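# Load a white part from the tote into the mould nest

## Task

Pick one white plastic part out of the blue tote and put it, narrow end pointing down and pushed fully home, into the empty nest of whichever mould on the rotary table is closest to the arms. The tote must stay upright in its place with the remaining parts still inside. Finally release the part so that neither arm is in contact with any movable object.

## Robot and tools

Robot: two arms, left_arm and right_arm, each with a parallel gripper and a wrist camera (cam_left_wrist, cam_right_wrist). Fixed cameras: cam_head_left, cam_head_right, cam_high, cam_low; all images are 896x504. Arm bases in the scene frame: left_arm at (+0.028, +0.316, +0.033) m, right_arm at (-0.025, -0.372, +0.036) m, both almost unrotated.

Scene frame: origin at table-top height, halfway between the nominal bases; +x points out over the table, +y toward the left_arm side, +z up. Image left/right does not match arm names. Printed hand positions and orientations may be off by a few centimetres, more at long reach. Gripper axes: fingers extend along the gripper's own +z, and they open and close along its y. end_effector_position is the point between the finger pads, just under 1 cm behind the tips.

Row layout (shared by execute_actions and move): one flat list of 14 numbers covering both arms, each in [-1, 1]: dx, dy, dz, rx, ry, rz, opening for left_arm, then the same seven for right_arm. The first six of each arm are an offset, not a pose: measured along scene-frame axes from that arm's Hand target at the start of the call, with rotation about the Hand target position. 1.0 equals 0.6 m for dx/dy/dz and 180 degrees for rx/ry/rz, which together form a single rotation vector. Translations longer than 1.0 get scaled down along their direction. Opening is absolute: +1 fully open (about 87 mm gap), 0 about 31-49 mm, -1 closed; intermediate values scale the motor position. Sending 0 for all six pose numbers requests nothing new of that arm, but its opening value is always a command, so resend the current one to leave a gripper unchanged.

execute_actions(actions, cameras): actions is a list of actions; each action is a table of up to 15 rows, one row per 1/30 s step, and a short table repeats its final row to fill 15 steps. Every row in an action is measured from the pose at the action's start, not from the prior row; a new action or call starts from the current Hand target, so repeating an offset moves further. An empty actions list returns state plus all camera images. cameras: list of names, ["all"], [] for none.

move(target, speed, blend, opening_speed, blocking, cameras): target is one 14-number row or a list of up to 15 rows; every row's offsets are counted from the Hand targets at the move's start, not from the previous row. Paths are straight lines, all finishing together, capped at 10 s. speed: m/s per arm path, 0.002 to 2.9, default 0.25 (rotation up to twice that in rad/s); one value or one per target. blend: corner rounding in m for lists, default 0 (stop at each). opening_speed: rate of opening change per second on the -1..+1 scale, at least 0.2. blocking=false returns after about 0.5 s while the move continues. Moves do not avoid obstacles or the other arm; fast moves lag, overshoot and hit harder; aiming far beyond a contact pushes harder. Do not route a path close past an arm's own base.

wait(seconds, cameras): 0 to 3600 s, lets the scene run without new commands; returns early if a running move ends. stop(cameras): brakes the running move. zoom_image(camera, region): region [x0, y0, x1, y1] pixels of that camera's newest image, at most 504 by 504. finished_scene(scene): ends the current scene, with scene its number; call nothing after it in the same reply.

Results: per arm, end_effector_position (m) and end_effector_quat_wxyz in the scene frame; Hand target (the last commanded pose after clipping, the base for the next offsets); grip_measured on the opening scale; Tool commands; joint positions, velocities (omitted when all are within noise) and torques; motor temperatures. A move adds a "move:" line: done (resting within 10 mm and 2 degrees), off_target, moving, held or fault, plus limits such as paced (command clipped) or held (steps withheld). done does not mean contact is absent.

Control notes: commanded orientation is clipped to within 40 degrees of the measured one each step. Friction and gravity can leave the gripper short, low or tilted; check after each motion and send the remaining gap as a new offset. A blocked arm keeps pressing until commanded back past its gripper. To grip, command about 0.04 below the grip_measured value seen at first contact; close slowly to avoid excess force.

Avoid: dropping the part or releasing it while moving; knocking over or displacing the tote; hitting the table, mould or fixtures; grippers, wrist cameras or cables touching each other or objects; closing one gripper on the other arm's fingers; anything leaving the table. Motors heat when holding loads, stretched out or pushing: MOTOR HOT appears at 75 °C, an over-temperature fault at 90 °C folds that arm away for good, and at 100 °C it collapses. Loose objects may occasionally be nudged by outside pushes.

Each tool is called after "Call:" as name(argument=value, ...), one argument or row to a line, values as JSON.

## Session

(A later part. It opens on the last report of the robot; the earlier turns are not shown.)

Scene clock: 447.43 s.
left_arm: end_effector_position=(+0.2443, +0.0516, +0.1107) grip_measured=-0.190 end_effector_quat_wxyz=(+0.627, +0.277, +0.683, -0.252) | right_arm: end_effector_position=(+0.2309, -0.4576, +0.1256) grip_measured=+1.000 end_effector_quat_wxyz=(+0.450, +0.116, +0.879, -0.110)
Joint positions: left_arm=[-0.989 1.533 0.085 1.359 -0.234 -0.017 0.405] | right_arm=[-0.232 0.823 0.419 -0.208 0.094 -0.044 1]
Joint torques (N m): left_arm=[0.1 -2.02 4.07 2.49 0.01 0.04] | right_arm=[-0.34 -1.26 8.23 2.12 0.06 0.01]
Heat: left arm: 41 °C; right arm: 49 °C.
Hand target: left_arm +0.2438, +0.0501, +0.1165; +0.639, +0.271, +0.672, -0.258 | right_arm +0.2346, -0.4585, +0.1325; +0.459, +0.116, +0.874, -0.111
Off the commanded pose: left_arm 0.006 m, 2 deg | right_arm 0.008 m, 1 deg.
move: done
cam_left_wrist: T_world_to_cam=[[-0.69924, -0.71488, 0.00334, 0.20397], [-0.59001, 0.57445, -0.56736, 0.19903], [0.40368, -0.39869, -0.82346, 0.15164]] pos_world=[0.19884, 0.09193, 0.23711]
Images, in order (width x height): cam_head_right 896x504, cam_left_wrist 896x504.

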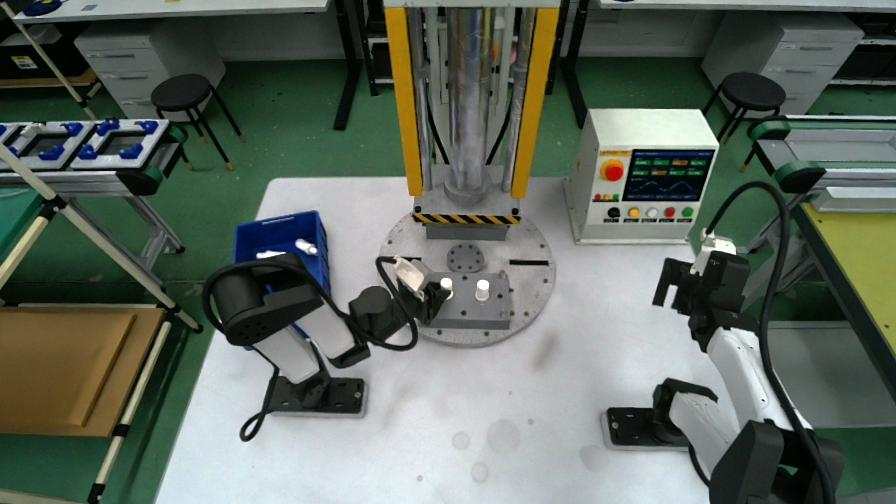

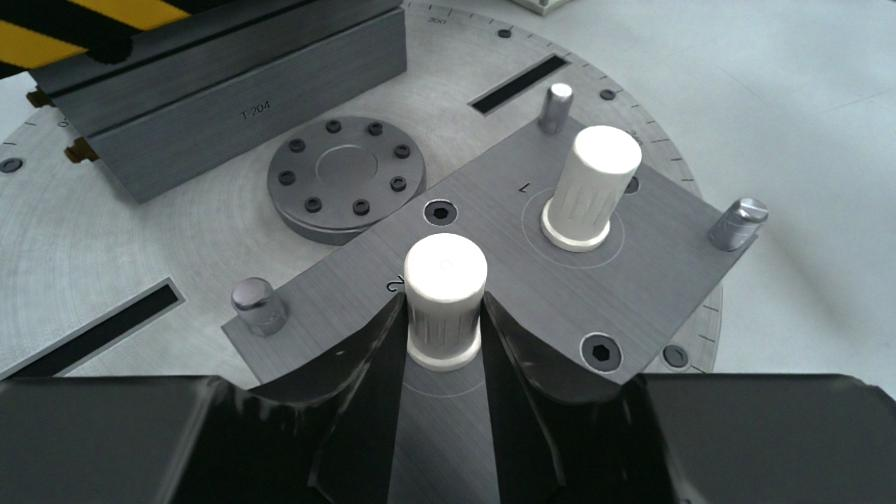

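Call:
move(
  target=[0,0,-0.016,-0.003,-0.003,0,-0.95,0,0,0,0,0,0,1],
  speed=0.04,
  cameras=["cam_left_wrist","cam_head_right"],
)

Call:
zoom_image(
  camera="cam_head_right",
  region=[430, 260, 500, 320],
)

Call:
zoom_image(
  camera="cam_left_wrist",
  region=[340, 180, 640, 420],
)

Scene clock: 456.30 s.
left_arm: end_effector_position=(+0.2439, +0.0517, +0.1082) grip_measured=-0.190 end_effector_quat_wxyz=(+0.630, +0.276, +0.681, -0.251) | right_arm: end_effector_position=(+0.2309, -0.4576, +0.1256) grip_measured=+1.000 end_effector_quat_wxyz=(+0.450, +0.116, +0.879, -0.110)
Joint positions: left_arm=[-0.994 1.581 0.077 1.423 -0.242 -0.013 0.405] | right_arm=[-0.232 0.823 0.419 -0.208 0.094 -0.044 1]
Joint torques (N m): left_arm=[0.54 3 3.34 3.18 0.11 0] | right_arm=[-0.42 -1.21 8.18 2.12 0.11 0.03]
Motor temperatures (°C): left_arm=[29 33 40 43 27 29 30] | right_arm=[30 34 49 43 27 28 31]
Heat: left arm: 43 °C; right arm: 49 °C.
Hand target: left_arm +0.2437, +0.0502, +0.1068; +0.643, +0.270, +0.668, -0.260 | right_arm +0.2346, -0.4585, +0.1325; +0.459, +0.116, +0.874, -0.111
Off the commanded pose: left_arm 0.002 m, 2 deg | right_arm 0.008 m, 1 deg.
move: done
cam_left_wrist: T_world_to_cam=[[-0.69761, -0.71648, 0.00046, 0.2038], [-0.58695, 0.57113, -0.57385, 0.19742], [0.41088, -0.40059, -0.81896, 0.14768]] pos_world=[0.19738, 0.09243, 0.23414]
Images, in order (width x height): cam_head_right 896x504, cam_left_wrist 896x504.

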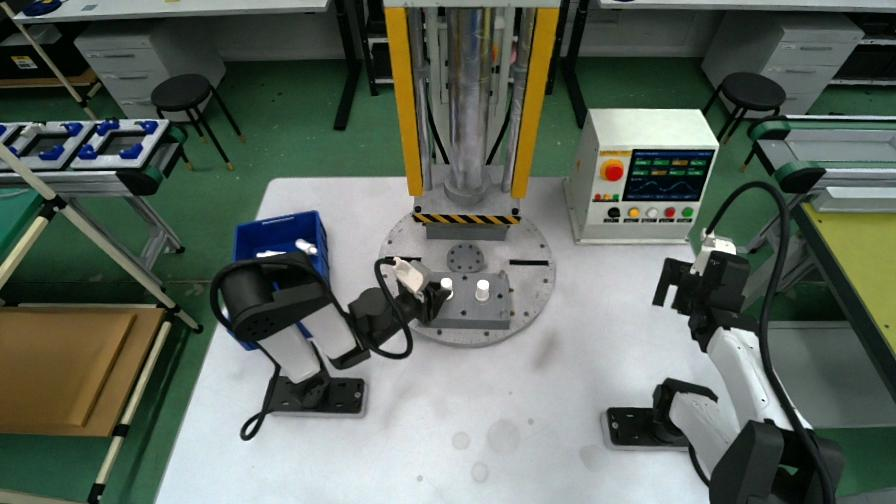

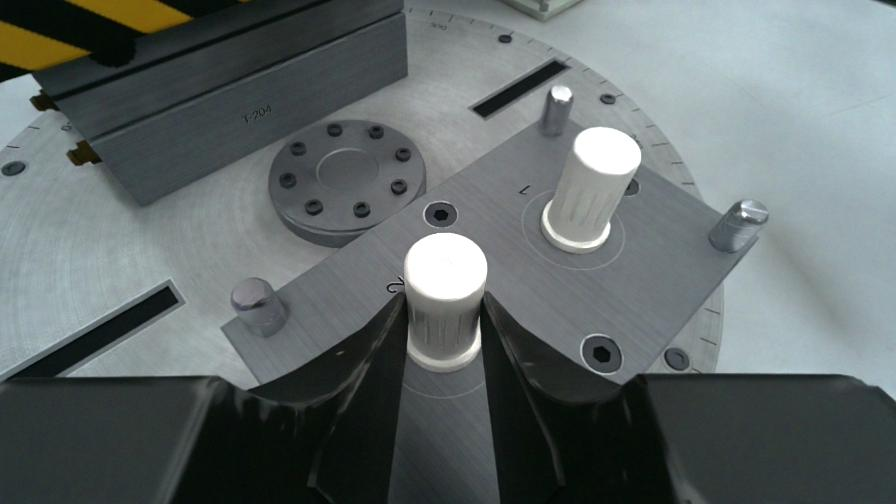

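Scaled by 7.200 from the camera's image (finer frame: 1280x720).

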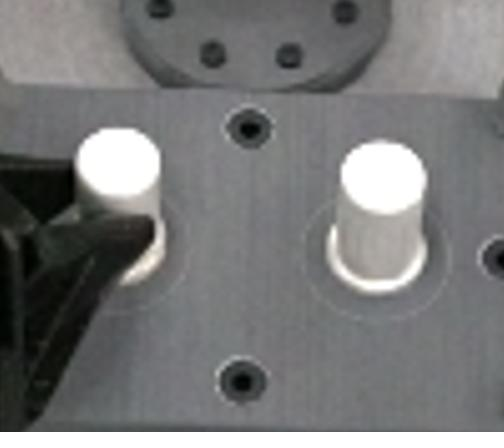

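Scaled by 1.680 from the camera's image (finer frame: 1280x720).

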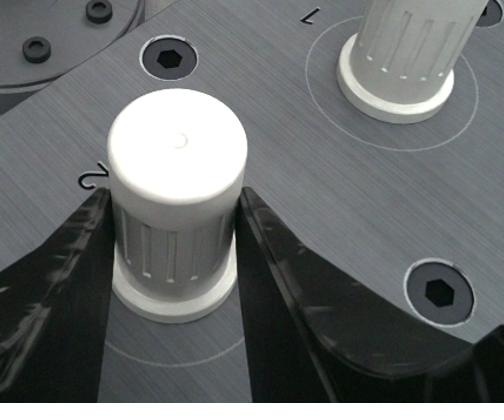

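Call:
move(
  target=[0,0.001,0.003,0,0,0,-0.95,0,0,0,0,0,0,1],
  speed=0.04,
)

Call:
move(
  target=[0,0,0,0,0,0,-0.05,0,0,0,0,0,0,1],
  opening_speed=0.3,
  cameras=["cam_left_wrist","cam_head_right"],
)

Call:
zoom_image(
  camera="cam_head_right",
  region=[430, 260, 500, 320],
)

Call:
zoom_image(
  camera="cam_left_wrist",
  region=[340, 180, 640, 420],
)

Scene clock: 486.53 s.
left_arm: end_effector_position=(+0.2440, +0.0518, +0.1082) grip_measured=-0.190 end_effector_quat_wxyz=(+0.631, +0.276, +0.681, -0.251) | right_arm: end_effector_position=(+0.2309, -0.4576, +0.1256) grip_measured=+1.000 end_effector_quat_wxyz=(+0.450, +0.116, +0.879, -0.110)
Joint positions: left_arm=[-0.994 1.581 0.077 1.423 -0.242 -0.013 0.405] | right_arm=[-0.232 0.823 0.419 -0.208 0.094 -0.044 1]
Joint torques (N m): left_arm=[0.61 2.02 3.22 3.1 0.11 0.01] | right_arm=[-0.34 -1.31 8.21 2.16 0.09 0.04]
Motor temperatures (°C): left_arm=[29 33 38 51 27 29 30] | right_arm=[30 34 49 43 27 28 31]
Heat: left arm: 51 °C; right arm: 49 °C.
Hand target: left_arm +0.2437, +0.0508, +0.1086; +0.643, +0.270, +0.668, -0.260 | right_arm +0.2346, -0.4585, +0.1325; +0.459, +0.116, +0.874, -0.111
Off the commanded pose: left_arm 0.001 m, 2 deg | right_arm 0.008 m, 1 deg.
move: done

Scene clock: 489.87 s.
left_arm: end_effector_position=(+0.2430, +0.0510, +0.0973) grip_measured=-0.051 end_effector_quat_wxyz=(+0.620, +0.287, +0.688, -0.245) | right_arm: end_effector_position=(+0.2309, -0.4576, +0.1256) grip_measured=+1.000 end_effector_quat_wxyz=(+0.450, +0.116, +0.879, -0.110)
Joint positions: left_arm=[-0.994 1.62 0.082 1.423 -0.233 -0.008 0.475] | right_arm=[-0.232 0.823 0.419 -0.208 0.094 -0.044 1]
Joint torques (N m): left_arm=[0.65 -0.84 2.5 3.16 0 -0.05] | right_arm=[-0.29 -1.22 8.2 2.14 0.08 0]
Heat: left arm: 52 °C; right arm: 49 °C.
Hand target: left_arm +0.2438, +0.0508, +0.1086; +0.643, +0.269, +0.668, -0.260 | right_arm +0.2346, -0.4585, +0.1325; +0.459, +0.116, +0.874, -0.111
Off the commanded pose: left_arm 0.011 m, 4 deg | right_arm 0.008 m, 1 deg.
move: done
cam_left_wrist: T_world_to_cam=[[-0.70399, -0.71011, -0.01184, 0.20498], [-0.59029, 0.59431, -0.54621, 0.18798], [0.39491, -0.37754, -0.83756, 0.14327]] pos_world=[0.19869, 0.08793, 0.2251]
Images, in order (width x height): cam_head_right 896x504, cam_left_wrist 896x504.

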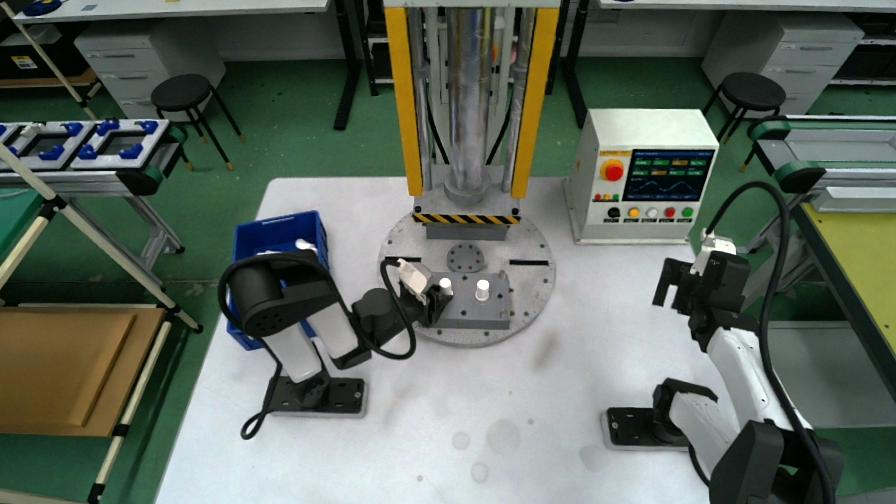

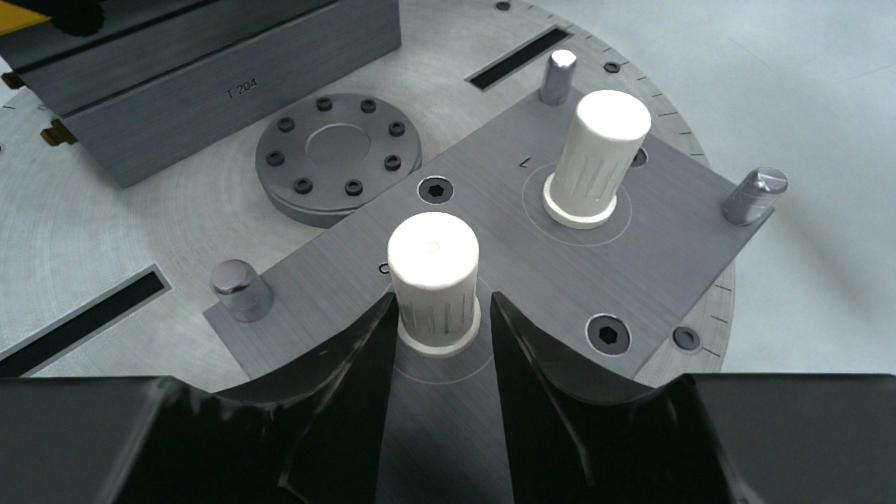

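Scaled by 7.200 from the camera's image (finer frame: 1280x720).

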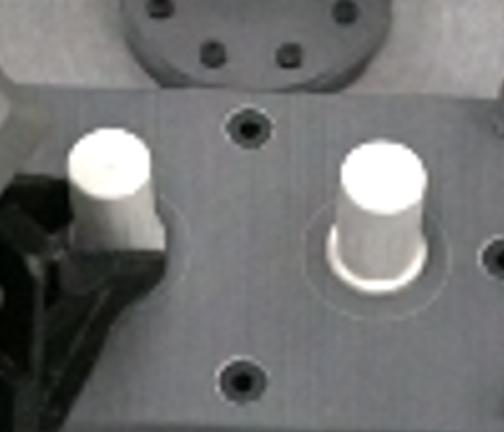

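Scaled by 1.680 from the camera's image (finer frame: 1280x720).

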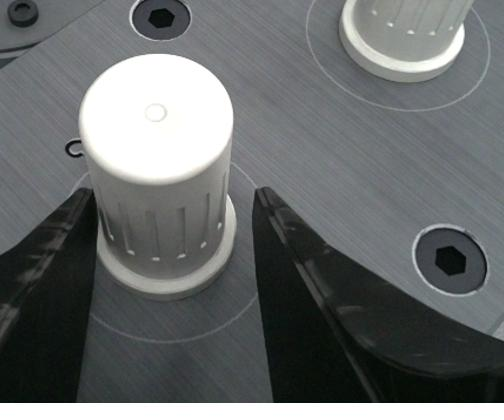

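Call:
move(
  target=[0.003,0.004,-0.012,0,0,0,0.3,0,0,0,0,0,0,1],
  speed=0.05,
  opening_speed=0.5,
  cameras=["cam_left_wrist","cam_head_right"],
)

Call:
zoom_image(
  camera="cam_head_right",
  region=[430, 260, 500, 320],
)

Call:
zoom_image(
  camera="cam_left_wrist",
  region=[340, 100, 700, 420],
)

Scene clock: 501.83 s.
left_arm: end_effector_position=(+0.2415, +0.0478, +0.0923) grip_measured=+0.299 end_effector_quat_wxyz=(+0.613, +0.299, +0.689, -0.246) | right_arm: end_effector_position=(+0.2309, -0.4576, +0.1256) grip_measured=+1.000 end_effector_quat_wxyz=(+0.450, +0.116, +0.879, -0.110)
Joint positions: left_arm=[-0.994 1.643 0.089 1.423 -0.215 0 0.65] | right_arm=[-0.232 0.823 0.419 -0.208 0.094 -0.044 1]
Joint torques (N m): left_arm=[1.98 -0.46 1.46 3.29 -0.01 -0.11] | right_arm=[-0.34 -1.29 8.25 2.13 0.08 0.01]
Heat: left arm: 53 °C; right arm: 49 °C.
Hand target: left_arm +0.2456, +0.0532, +0.1014; +0.643, +0.269, +0.668, -0.260 | right_arm +0.2346, -0.4585, +0.1325; +0.459, +0.116, +0.874, -0.111
Off the commanded pose: left_arm 0.011 m, 6 deg | right_arm 0.008 m, 1 deg.
joint sent to its limit (left arm) — joint 4 (wrist pitch), upper limit. The joint targets still meet the commanded pose.
move: off_target (left_arm)
cam_left_wrist: T_world_to_cam=[[-0.71782, -0.69593, -0.02038, 0.20521], [-0.5809, 0.61479, -0.53347, 0.18187], [0.38379, -0.3711, -0.84557, 0.1416]] pos_world=[0.19861, 0.08355, 0.22094]
Images, in order (width x height): cam_head_right 896x504, cam_left_wrist 896x504.

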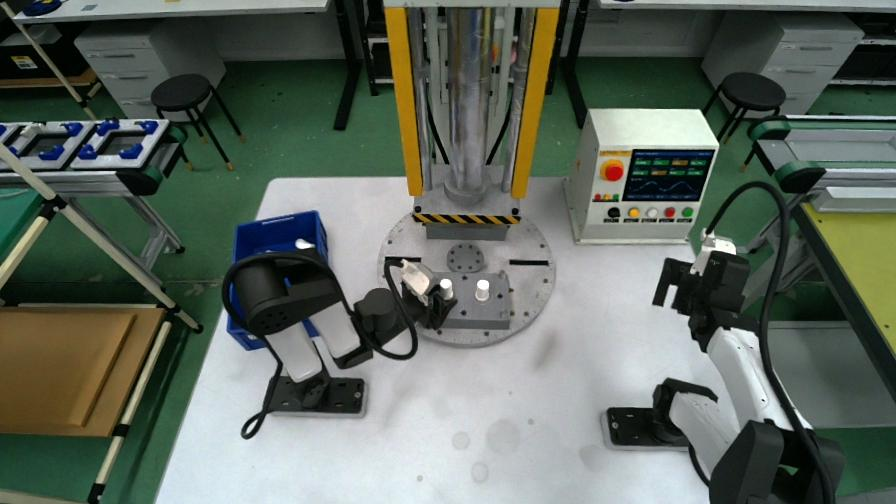

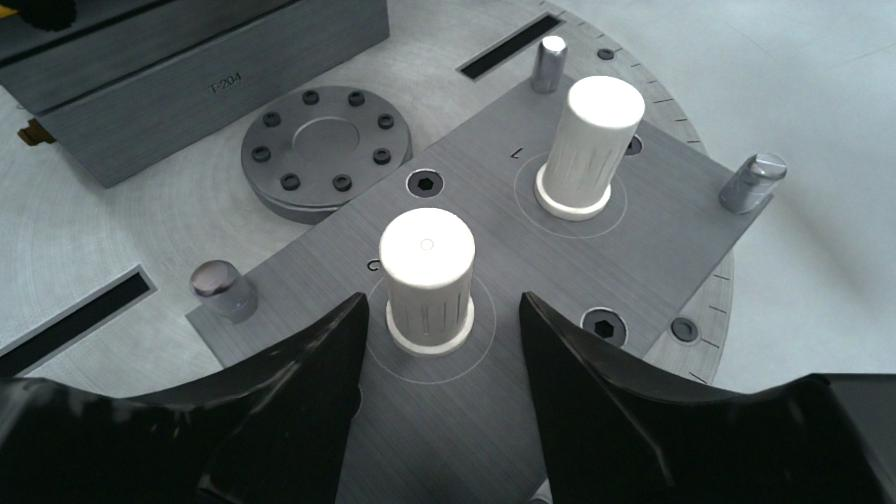

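Scaled by 7.200 from the camera's image (finer frame: 1280x720).

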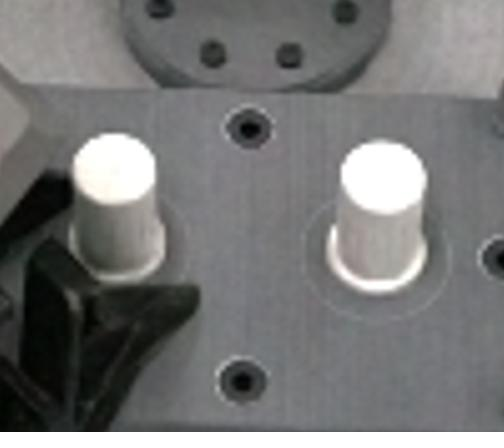

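Scaled by 1.400 from the camera's image (finer frame: 1280x720).

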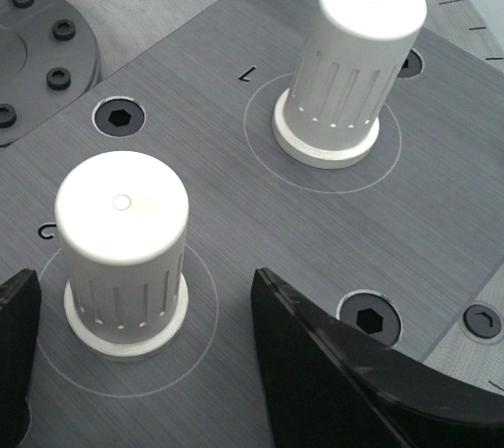

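Call:
move(
  target=[
    [-0.1,0.097,0.01,0,0,0,0.3,0,0,0,0,0,0,1],
    [-0.083,0.081,0.2,0.1,0.1,0,0.3,0,0,0,0,0,0,1],
    [-0.006,0.001,0.114,0.2286,0.2243,-0.0157,-1,0,0,0,0,0,0,1],
  ],
  speed=[0.1,0.3,0.3],
  blend=[0.01,0.02,0],
  cameras=["cam_left_wrist","cam_head_right"],
)

Call:
zoom_image(
  camera="cam_head_right",
  region=[430, 260, 500, 320],
)

Scene clock: 537.87 s.
left_arm: end_effector_position=(+0.2377, +0.0575, +0.1658) grip_measured=-0.994 end_effector_quat_wxyz=(+0.238, +0.384, +0.886, -0.100) | right_arm: end_effector_position=(+0.2309, -0.4576, +0.1256) grip_measured=+1.000 end_effector_quat_wxyz=(+0.450, +0.116, +0.879, -0.110)
Joint positions: left_arm=[-0.893 1.468 1.205 -0.787 -0.05 -0.075 0.003] | right_arm=[-0.232 0.823 0.419 -0.208 0.094 -0.044 1]
Joint torques (N m): left_arm=[1.35 -4.37 11 1.17 0.19 0.11] | right_arm=[-0.34 -1.32 8.24 2.11 0.08 0.01]
Motor temperatures (°C): left_arm=[29 32 38 56 27 29 29] | right_arm=[29 34 50 44 27 28 31]
Heat: left arm: 56 °C; right arm: 50 °C.
Hand target: left_arm +0.2420, +0.0538, +0.1697; +0.239, +0.385, +0.885, -0.104 | right_arm +0.2346, -0.4585, +0.1325; +0.459, +0.116, +0.874, -0.111
Off the commanded pose: left_arm 0.007 m, 1 deg | right_arm 0.008 m, 1 deg.
move: done; limits=paced
cam_left_wrist: T_world_to_cam=[[-0.72696, -0.68667, 0.00389, 0.20827], [-0.64224, 0.6819, 0.35006, 0.07717], [-0.24302, 0.25198, -0.93672, 0.33709]] pos_world=[0.28288, 0.00545, 0.28794]
Images, in order (width x height): cam_head_right 896x504, cam_left_wrist 896x504.

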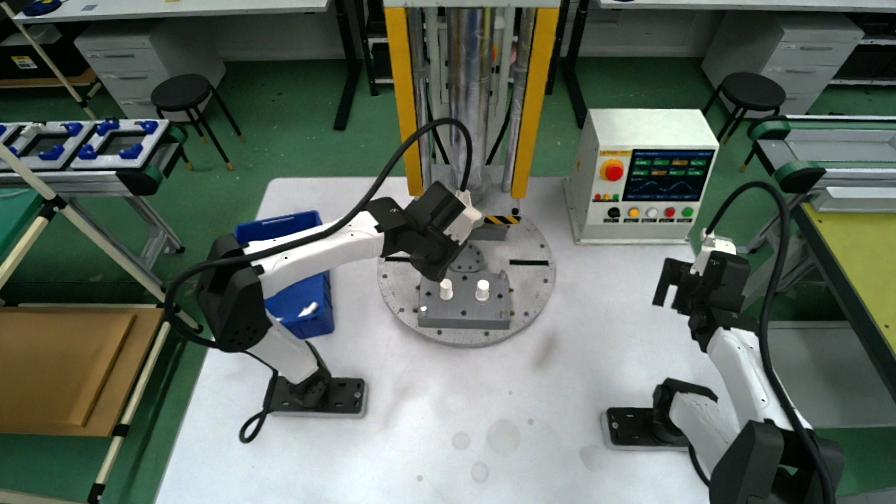

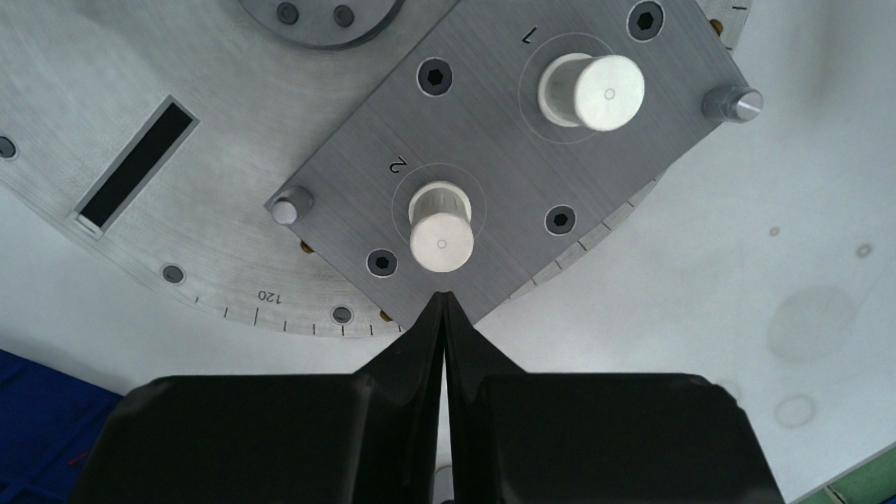

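Scaled by 7.200 from the camera's image (finer frame: 1280x720).

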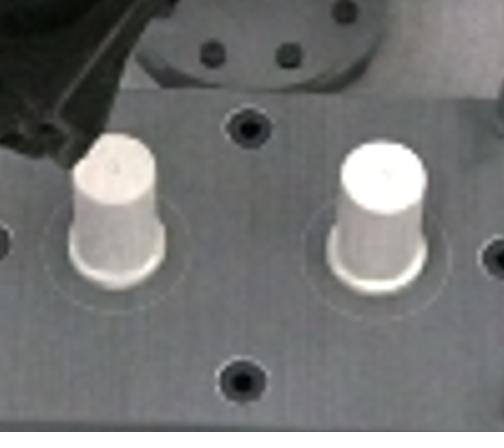

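Call:
zoom_image(
  camera="cam_left_wrist",
  region=[370, 20, 670, 290],
)

Scaled by 1.680 from the camera's image (finer frame: 1280x720).

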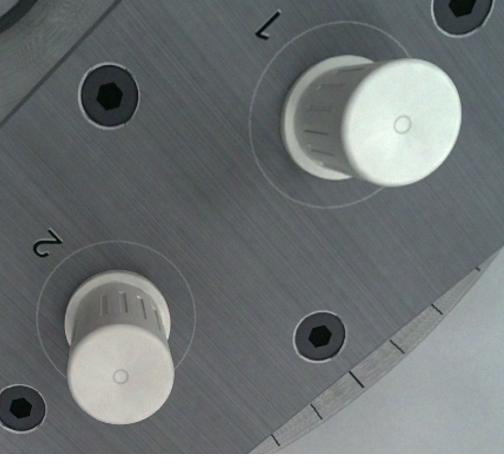

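Call:
finished_scene(
  scene=2,
)

The scene is finished: the task was done.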